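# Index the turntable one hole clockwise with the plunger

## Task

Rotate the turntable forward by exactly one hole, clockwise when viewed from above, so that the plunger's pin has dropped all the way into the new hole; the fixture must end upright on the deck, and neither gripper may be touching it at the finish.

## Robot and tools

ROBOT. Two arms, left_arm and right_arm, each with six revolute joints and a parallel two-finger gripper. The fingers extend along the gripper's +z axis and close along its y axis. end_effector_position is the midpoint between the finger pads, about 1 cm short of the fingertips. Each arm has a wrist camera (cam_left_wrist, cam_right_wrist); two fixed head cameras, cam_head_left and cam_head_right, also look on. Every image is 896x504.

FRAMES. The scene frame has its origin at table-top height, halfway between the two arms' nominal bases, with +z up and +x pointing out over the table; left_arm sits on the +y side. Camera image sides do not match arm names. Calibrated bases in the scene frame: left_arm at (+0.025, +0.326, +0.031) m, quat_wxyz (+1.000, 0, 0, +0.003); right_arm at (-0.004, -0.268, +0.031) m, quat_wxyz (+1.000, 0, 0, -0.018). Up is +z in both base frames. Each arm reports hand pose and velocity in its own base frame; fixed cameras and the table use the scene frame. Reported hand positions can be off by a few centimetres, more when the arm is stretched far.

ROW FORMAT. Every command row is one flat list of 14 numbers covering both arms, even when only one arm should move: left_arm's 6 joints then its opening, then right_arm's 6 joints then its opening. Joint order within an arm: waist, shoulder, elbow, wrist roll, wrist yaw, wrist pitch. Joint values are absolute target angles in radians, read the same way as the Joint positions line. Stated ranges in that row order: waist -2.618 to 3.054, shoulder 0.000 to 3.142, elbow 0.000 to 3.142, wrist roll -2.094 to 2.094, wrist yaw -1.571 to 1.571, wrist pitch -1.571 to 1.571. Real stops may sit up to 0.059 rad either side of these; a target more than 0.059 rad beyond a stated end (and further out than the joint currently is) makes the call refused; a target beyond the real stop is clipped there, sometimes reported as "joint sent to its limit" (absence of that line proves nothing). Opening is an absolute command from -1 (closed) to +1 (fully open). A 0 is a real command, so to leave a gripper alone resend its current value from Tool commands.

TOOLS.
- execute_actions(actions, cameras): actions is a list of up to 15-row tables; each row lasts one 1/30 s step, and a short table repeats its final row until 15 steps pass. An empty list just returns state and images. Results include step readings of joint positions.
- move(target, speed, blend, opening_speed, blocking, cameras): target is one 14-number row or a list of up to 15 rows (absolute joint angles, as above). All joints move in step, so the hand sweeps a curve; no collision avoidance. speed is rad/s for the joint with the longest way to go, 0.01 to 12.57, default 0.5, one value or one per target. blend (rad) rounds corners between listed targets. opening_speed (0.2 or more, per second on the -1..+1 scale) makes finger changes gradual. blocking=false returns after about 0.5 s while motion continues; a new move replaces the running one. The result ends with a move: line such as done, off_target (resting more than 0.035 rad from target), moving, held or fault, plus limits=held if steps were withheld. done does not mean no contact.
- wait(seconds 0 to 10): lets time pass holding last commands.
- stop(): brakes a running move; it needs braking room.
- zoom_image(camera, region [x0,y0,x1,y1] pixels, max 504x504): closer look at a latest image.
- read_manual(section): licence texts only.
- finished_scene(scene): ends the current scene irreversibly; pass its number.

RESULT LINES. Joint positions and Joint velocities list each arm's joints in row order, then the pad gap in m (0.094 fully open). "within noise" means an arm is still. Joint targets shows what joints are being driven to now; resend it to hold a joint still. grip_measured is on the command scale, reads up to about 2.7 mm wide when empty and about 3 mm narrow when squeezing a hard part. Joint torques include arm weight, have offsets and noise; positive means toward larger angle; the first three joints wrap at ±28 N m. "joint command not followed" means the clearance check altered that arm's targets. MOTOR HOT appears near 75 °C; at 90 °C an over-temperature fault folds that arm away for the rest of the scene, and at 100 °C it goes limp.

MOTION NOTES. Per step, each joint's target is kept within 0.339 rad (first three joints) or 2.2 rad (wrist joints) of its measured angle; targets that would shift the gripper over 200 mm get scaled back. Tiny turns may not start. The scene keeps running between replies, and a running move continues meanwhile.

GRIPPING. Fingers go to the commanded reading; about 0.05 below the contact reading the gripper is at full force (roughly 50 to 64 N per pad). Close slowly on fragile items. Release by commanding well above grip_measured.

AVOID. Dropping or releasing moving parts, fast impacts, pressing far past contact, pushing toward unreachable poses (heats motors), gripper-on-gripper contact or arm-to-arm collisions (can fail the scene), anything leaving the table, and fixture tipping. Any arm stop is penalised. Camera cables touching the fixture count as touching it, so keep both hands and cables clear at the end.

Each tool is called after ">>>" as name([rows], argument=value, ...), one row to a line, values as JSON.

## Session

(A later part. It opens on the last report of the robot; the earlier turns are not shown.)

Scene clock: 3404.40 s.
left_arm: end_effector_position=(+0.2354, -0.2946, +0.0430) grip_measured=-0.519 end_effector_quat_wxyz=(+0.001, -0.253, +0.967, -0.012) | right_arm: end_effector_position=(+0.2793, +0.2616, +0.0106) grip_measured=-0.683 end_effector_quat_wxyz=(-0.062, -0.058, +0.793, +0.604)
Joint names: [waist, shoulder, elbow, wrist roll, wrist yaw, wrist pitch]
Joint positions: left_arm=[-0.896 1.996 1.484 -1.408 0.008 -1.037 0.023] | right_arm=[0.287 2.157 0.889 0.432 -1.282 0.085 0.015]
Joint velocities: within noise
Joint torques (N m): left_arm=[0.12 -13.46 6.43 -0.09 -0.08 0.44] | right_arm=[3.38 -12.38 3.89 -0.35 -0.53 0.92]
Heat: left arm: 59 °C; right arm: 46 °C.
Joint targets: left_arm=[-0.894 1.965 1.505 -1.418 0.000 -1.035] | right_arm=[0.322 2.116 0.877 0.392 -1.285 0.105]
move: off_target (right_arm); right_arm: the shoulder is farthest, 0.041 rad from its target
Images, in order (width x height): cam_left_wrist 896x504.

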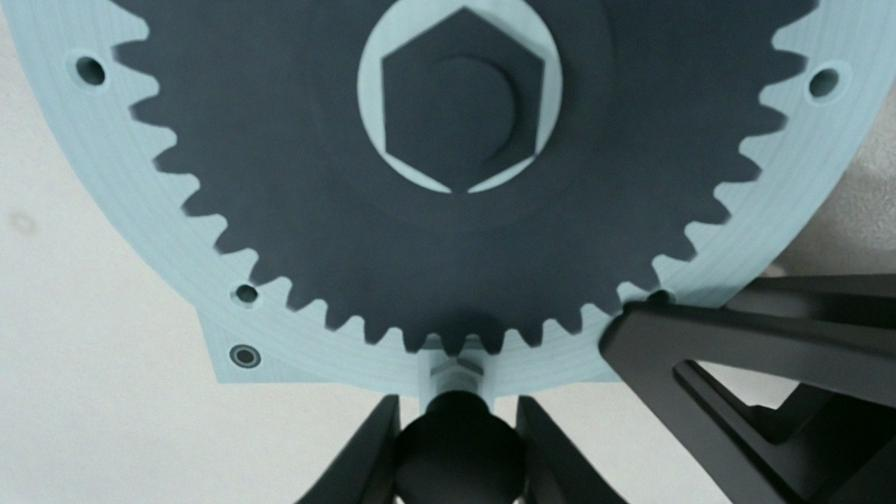

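>>> move([
  [-0.894, 2.022, 1.465, -1.418, 0, -1.035, -0.62, 0.310, 2.128, 0.882, 0.40, -1.285, 0.095, -0.88],
], speed=0.1, cameras=["cam_left_wrist"])

>>> zoom_image(camera="cam_left_wrist", region=[220, 250, 720, 480])

Scene clock: 3418.10 s.
left_arm: end_effector_position=(+0.2341, -0.2930, +0.0389) grip_measured=-0.519 end_effector_quat_wxyz=(-0.002, -0.253, +0.967, -0.006) | right_arm: end_effector_position=(+0.2794, +0.2616, +0.0107) grip_measured=-0.683 end_effector_quat_wxyz=(-0.062, -0.057, +0.793, +0.604)
Joint names: [waist, shoulder, elbow, wrist roll, wrist yaw, wrist pitch]
Joint positions: left_arm=[-0.896 2.004 1.479 -1.408 0.008 -1.036 0.023] | right_arm=[0.287 2.157 0.889 0.435 -1.282 0.086 0.015]
Joint velocities: within noise
Joint torques (N m): left_arm=[0.09 -8.83 3.74 -0.09 -0.07 0.44] | right_arm=[2.14 -11.38 4.38 -0.33 -0.53 0.82]
Heat: left arm: 54 °C; right arm: 44 °C.
Joint targets: left_arm=[-0.894 2.022 1.465 -1.418 0.000 -1.035] | right_arm=[0.310 2.128 0.882 0.400 -1.285 0.095]
move: done
Images, in order (width x height): cam_left_wrist 896x504.

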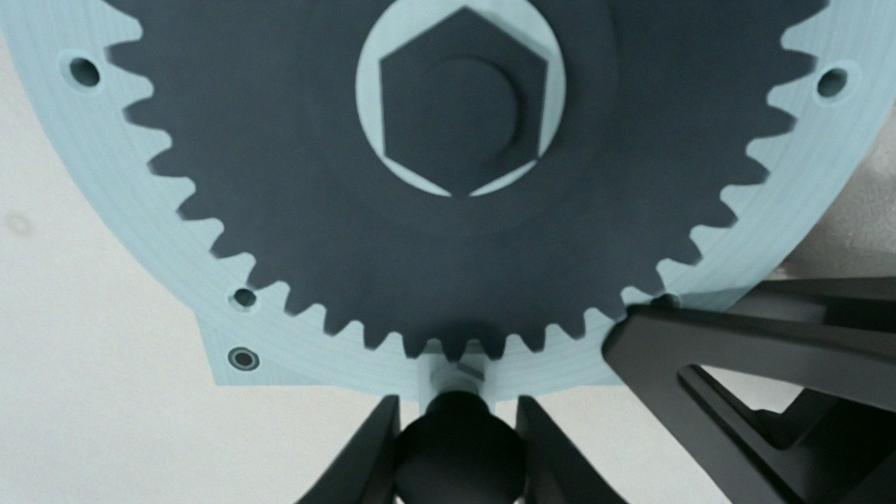

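Scaled by 1.008 from the camera's 896x504 image, which has a finer 1280x720 frame.

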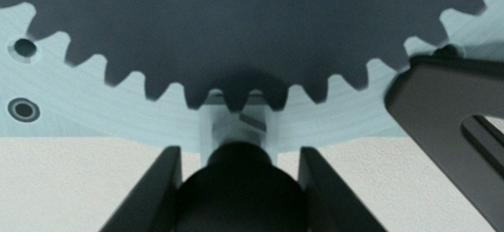

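>>> move([
  [-0.894, 2.030, 1.455, -1.418, 0, -1.035, -0.62, 0.272, 2.186, 0.920, 0.40, -1.285, 0.059, -0.88],
], speed=0.03, cameras=["cam_left_wrist"])

>>> zoom_image(camera="cam_left_wrist", region=[220, 250, 720, 480])

Scene clock: 3458.63 s.
left_arm: end_effector_position=(+0.2340, -0.2928, +0.0351) grip_measured=-0.519 end_effector_quat_wxyz=(-0.002, -0.253, +0.967, -0.004) | right_arm: end_effector_position=(+0.2814, +0.2605, +0.0106) grip_measured=-0.688 end_effector_quat_wxyz=(-0.070, -0.050, +0.790, +0.607)
Joint names: [waist, shoulder, elbow, wrist roll, wrist yaw, wrist pitch]
Joint positions: left_arm=[-0.896 2.01 1.472 -1.408 0.008 -1.027 0.023] | right_arm=[0.28 2.168 0.904 0.435 -1.294 0.065 0.015]
Joint velocities: within noise
Joint torques (N m): left_arm=[0.1 -8.7 3.47 -0.1 -0.07 0.32] | right_arm=[-0.85 -7.91 6.57 -0.35 -0.42 0.65]
Heat: left arm: 43 °C; right arm: 42 °C.
Joint targets: left_arm=[-0.894 2.030 1.455 -1.418 0.000 -1.035] | right_arm=[0.272 2.186 0.920 0.400 -1.285 0.059]
move: done
Images, in order (width x height): cam_left_wrist 896x504.

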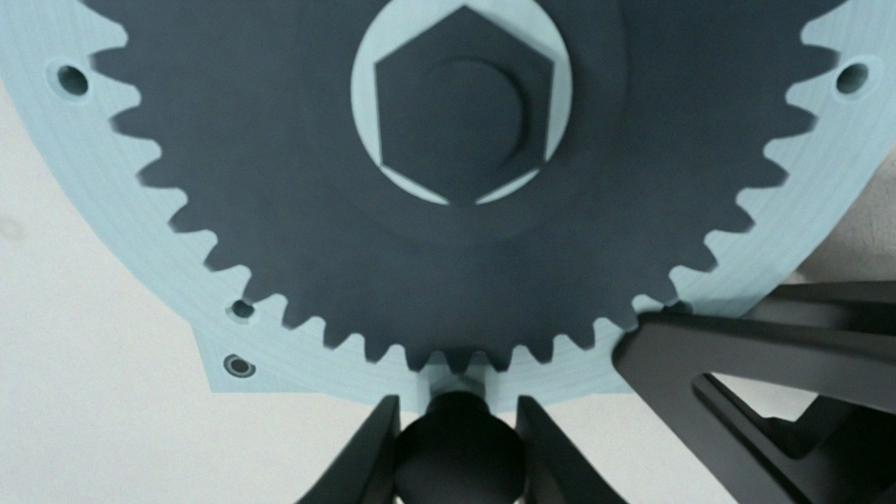

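Scaled by 1.008 from the camera's 896x504 image, which has a finer 1280x720 frame.

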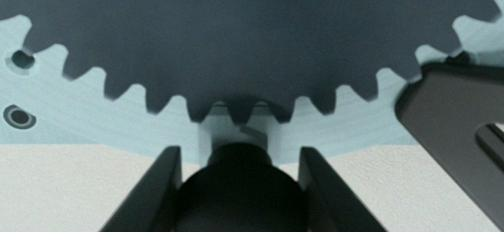

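>>> move([
  [-0.894, 2.030, 1.455, -1.418, 0, -1.035, -0.62, 0.278, 2.175, 0.910, 0.43, -1.288, 0.062, -0.88],
  [-0.894, 2.030, 1.455, -1.418, 0, -1.035, -0.2, 0.278, 2.175, 0.910, 0.43, -1.288, 0.062, -0.42],
], speed=0.1, opening_speed=0.4)

>>> zoom_image(camera="cam_left_wrist", region=[340, 280, 580, 480])

Scene clock: 3470.80 s.
left_arm: end_effector_position=(+0.2340, -0.2928, +0.0351) grip_measured=-0.202 end_effector_quat_wxyz=(-0.002, -0.253, +0.967, -0.004) | right_arm: end_effector_position=(+0.2819, +0.2603, +0.0094) grip_measured=-0.422 end_effector_quat_wxyz=(-0.070, -0.047, +0.792, +0.604)
Joint names: [waist, shoulder, elbow, wrist roll, wrist yaw, wrist pitch]
Joint positions: left_arm=[-0.896 2.01 1.472 -1.408 0.008 -1.027 0.038] | right_arm=[0.28 2.168 0.904 0.441 -1.288 0.064 0.027]
Joint velocities: within noise
Joint torques (N m): left_arm=[0.12 -8.7 3.44 -0.1 -0.09 0.32] | right_arm=[-0.2 -8.73 5.55 -0.09 -0.52 0.68]
Heat: left arm: 42 °C; right arm: 41 °C.
Joint targets: left_arm=[-0.894 2.030 1.455 -1.418 0.000 -1.035] | right_arm=[0.278 2.175 0.910 0.430 -1.288 0.062]
move: done

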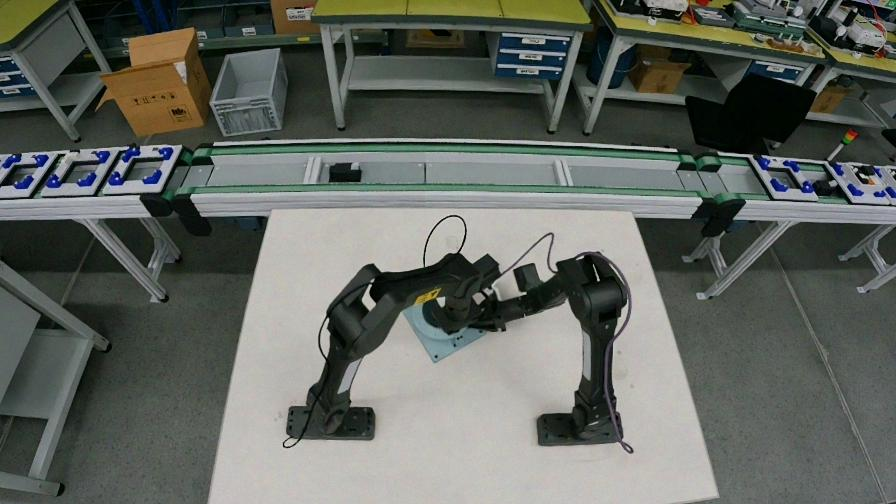

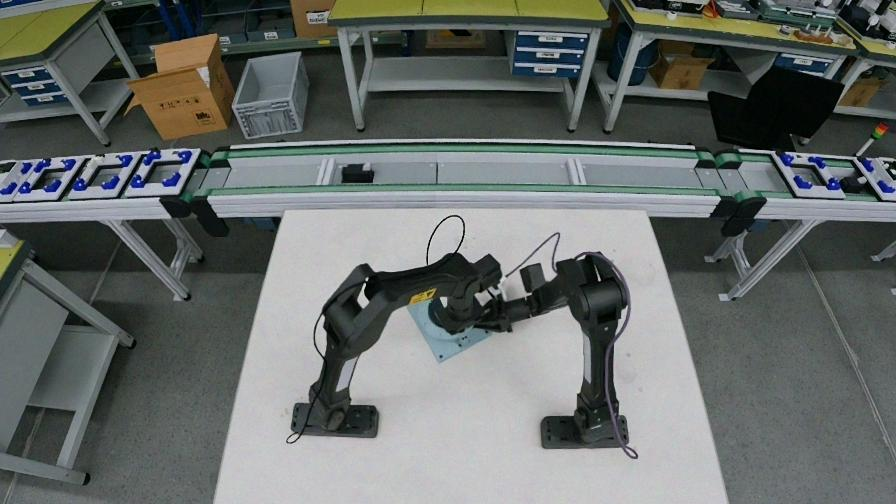

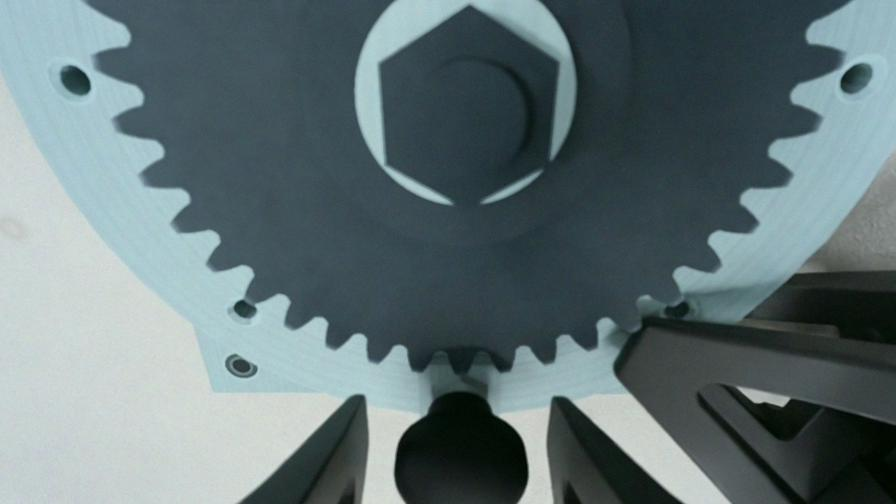

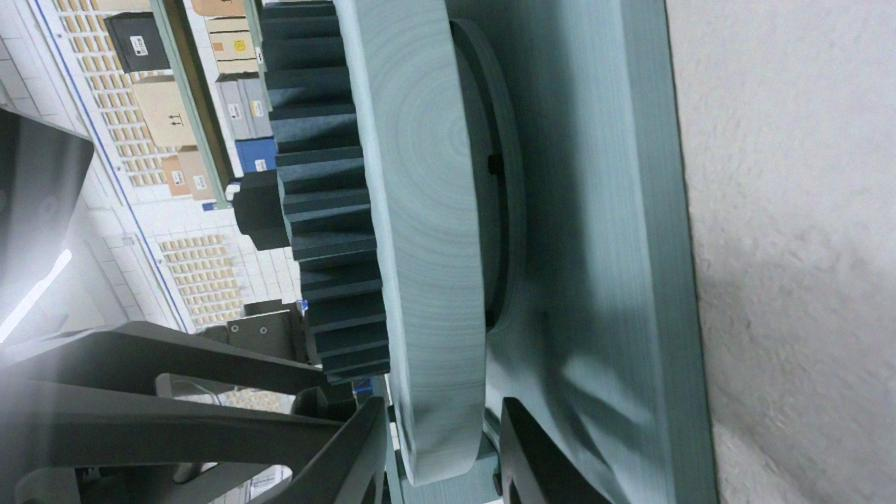

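Scaled by 2.100 from the camera's 896x504 image, which has a finer 1280x720 frame.

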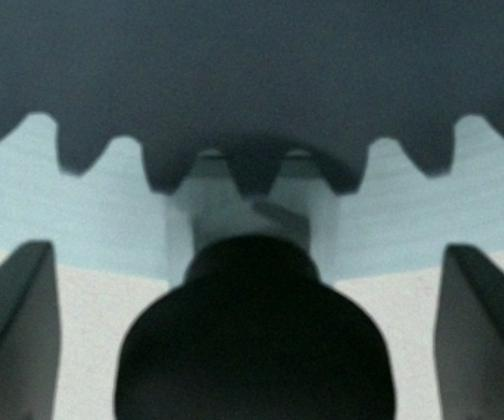

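>>> move([
  [-0.894, 2.022, 1.46, -1.418, 0, -1.030, 0.1, 0.278, 2.175, 0.910, 0.43, -1.288, 0.062, -0.42],
  [-0.894, 1.955, 1.70, -1.418, 0, -1.27, 0.1, 0.18, 2.215, 1.027, 0.022, -1.32, -0.361, -0.42],
  [-0.894, 1.955, 1.75, -1.418, 0, -1.32, 0.1, 0.090, 2.284, 1.147, -0.329, -1.31, -0.748, -0.42],
], speed=[0.2, 0.2, 0.25], opening_speed=0.5, cameras=["cam_left_wrist", "cam_right_wrist", "cam_head_right"])

>>> zoom_image(camera="cam_left_wrist", region=[200, 0, 660, 340])

Scene clock: 3515.53 s.
left_arm: end_effector_position=(+0.2375, -0.2972, +0.1041) grip_measured=+0.098 end_effector_quat_wxyz=(-0.003, -0.253, +0.967, -0.003) | right_arm: end_effector_position=(+0.2929, +0.2020, +0.0126) grip_measured=-0.422 end_effector_quat_wxyz=(-0.056, -0.071, +0.791, +0.605)
Joint names: [waist, shoulder, elbow, wrist roll, wrist yaw, wrist pitch]
Joint positions: left_arm=[-0.896 1.991 1.722 -1.408 0.008 -1.299 0.052] | right_arm=[0.098 2.261 1.131 -0.31 -1.294 -0.742 0.027]
Joint velocities: within noise
Joint torques (N m): left_arm=[0.06 -14.06 7.12 -0.09 -0.07 0.18] | right_arm=[-0.72 -7.97 6.35 -0.14 -0.68 -0.21]
Heat: left arm: 43 °C; right arm: 41 °C.
Joint targets: left_arm=[-0.894 1.955 1.750 -1.418 0.000 -1.320] | right_arm=[0.090 2.284 1.147 -0.329 -1.310 -0.748]
move: off_target (left_arm); left_arm: the shoulder is farthest, 0.036 rad from its target
Images, in order (width x height): cam_head_right 896x504, cam_left_wrist 896x504, cam_right_wrist 896x504.

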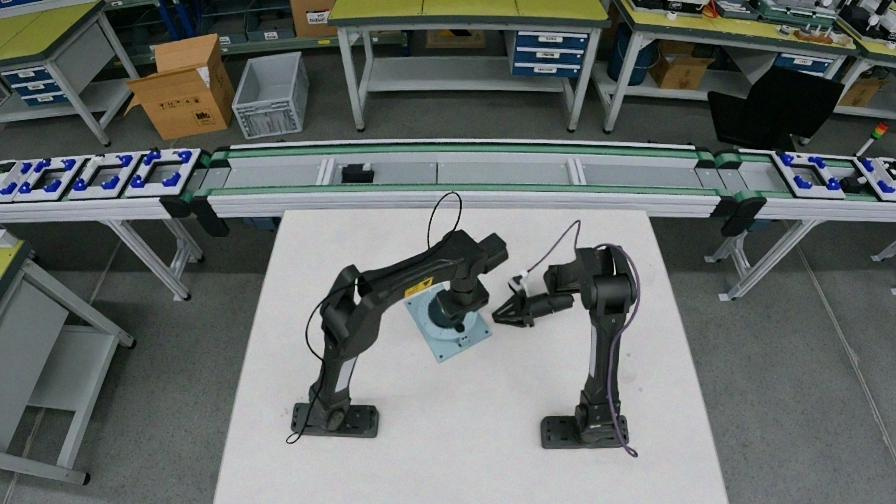

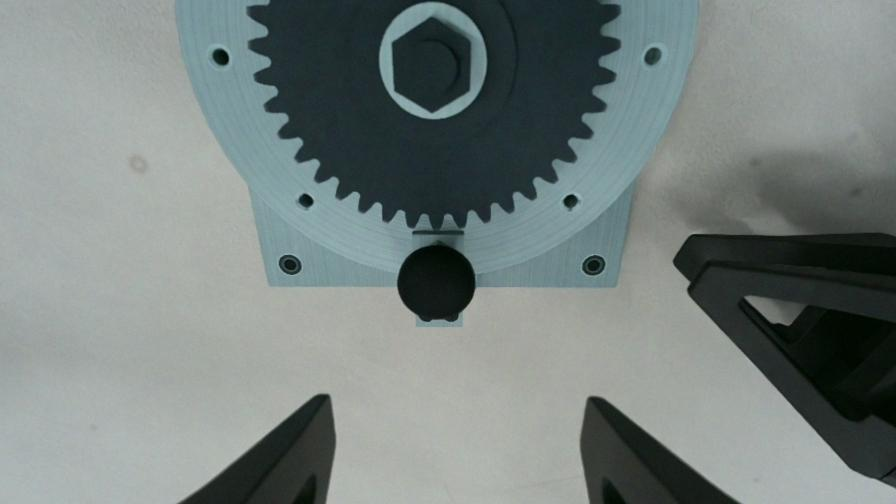

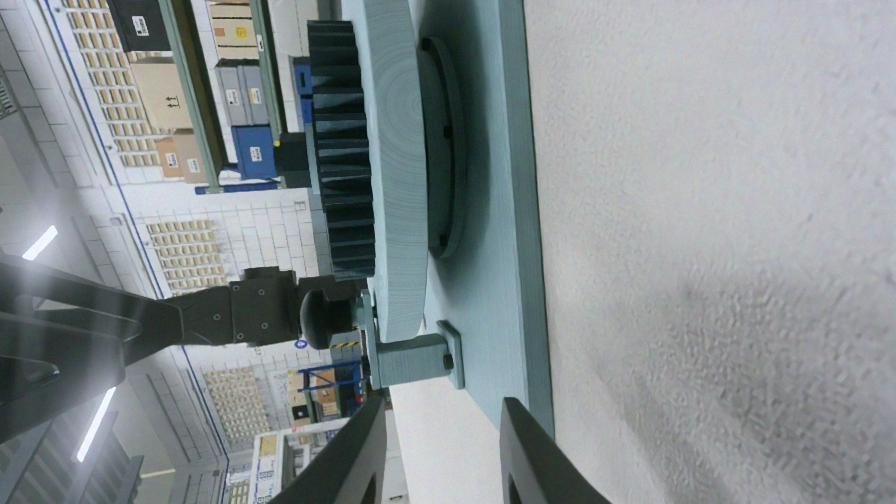

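Scaled by 1.096 from the camera's 896x504 image, which has a finer 1280x720 frame.

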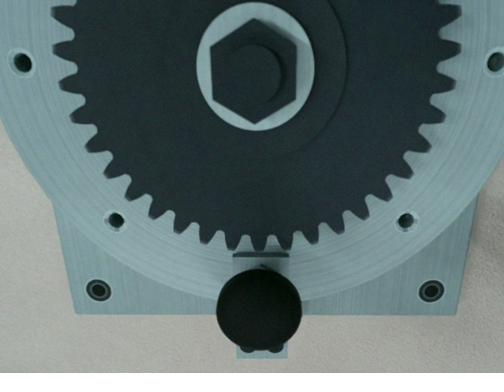

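>>> zoom_image(camera="cam_right_wrist", region=[290, 240, 470, 400])

Scaled by 2.800 from the camera's 896x504 image, which has a finer 1280x720 frame.

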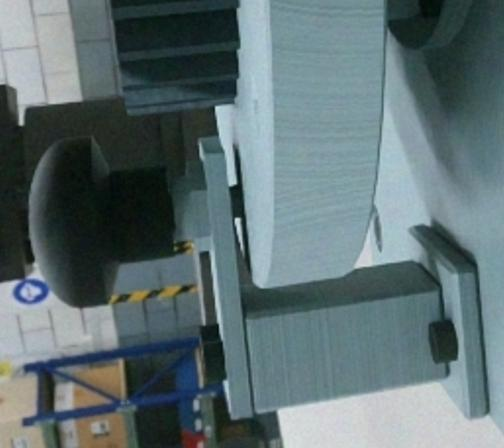

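>>> move([
  [-0.894, 1.99, 1.85, -1.0, 0, -1.40, 0.5, 0.0, 2.0, 1.2, -0.1, -1.1, -0.5, -0.4],
  [-0.757, 2.07, 2.05, 0, 0, -1.45, 1.0, -0.036, 1.528, 0.3, 0.0, 0.0, 1.1, 0.5],
], speed=0.6, blend=0.1, opening_speed=1.0)

>>> zoom_image(camera="cam_left_wrist", region=[200, 40, 660, 420])

Scene clock: 3537.87 s.
left_arm: end_effector_position=(+0.2995, -0.2870, +0.1593) grip_measured=+0.998 end_effector_quat_wxyz=(+0.049, +0.368, +0.928, -0.024) | right_arm: end_effector_position=(+0.3964, -0.0066, +0.1328) grip_measured=+0.498 end_effector_quat_wxyz=(+0.652, +0.001, +0.758, -0.007)
Joint names: [waist, shoulder, elbow, wrist roll, wrist yaw, wrist pitch]
Joint positions: left_arm=[-0.764 2.049 2.021 -0.01 0.007 -1.434 0.094] | right_arm=[-0.025 1.55 0.309 -0.011 -0.013 1.089 0.07]
Joint velocities: within noise
Joint torques (N m): left_arm=[0.49 -9.14 7.25 0.12 -0.06 0.44] | right_arm=[-1.14 -6.69 5.52 0.13 0.12 1.87]
Heat: left arm: 45 °C; right arm: 41 °C.
Joint targets: left_arm=[-0.757 2.070 2.050 0.000 0.000 -1.450] | right_arm=[-0.036 1.528 0.300 0.000 0.000 1.100]
move: done

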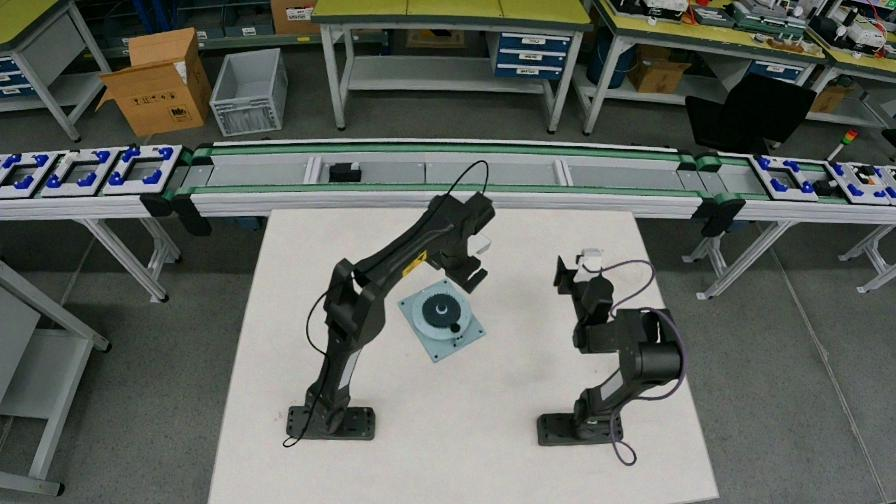

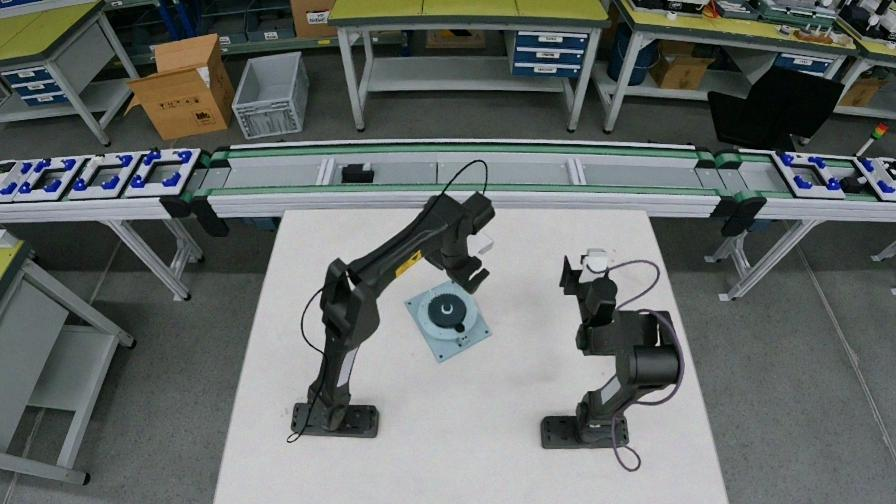

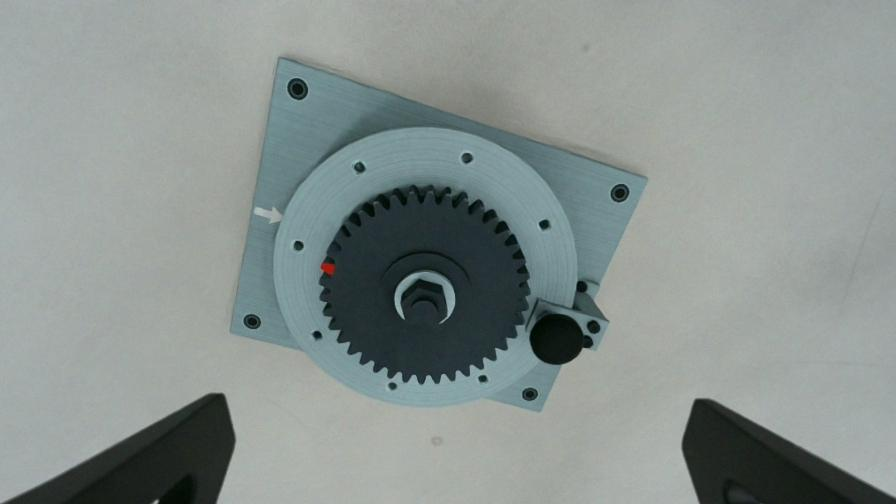

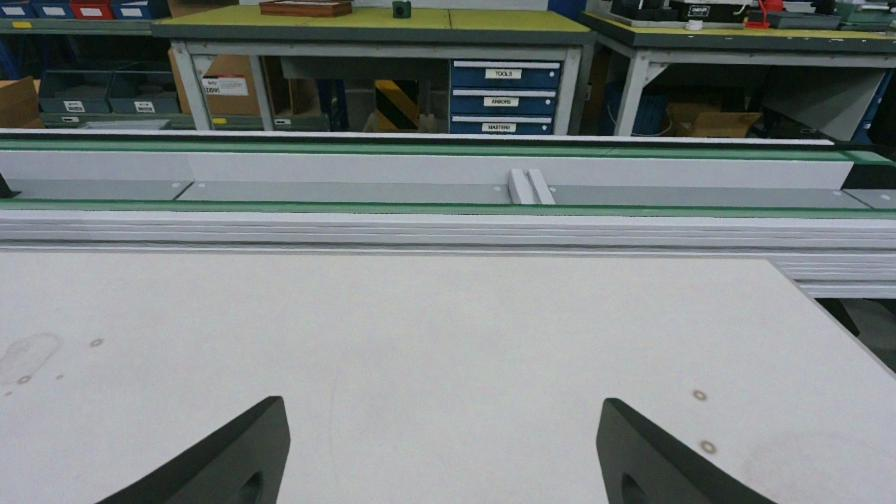

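Scaled by 1.096 from the camera's 896x504 image, which has a finer 1280x720 frame.

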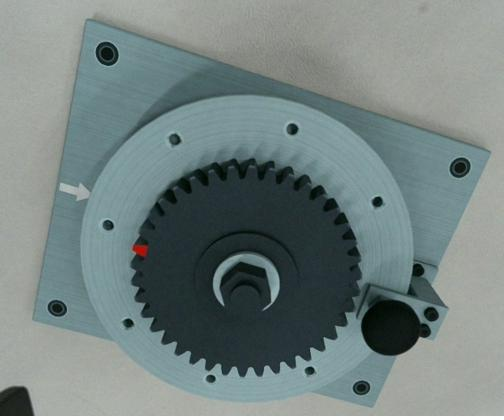

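>>> finished_scene(scene=1)

The scene is finished: the task was done.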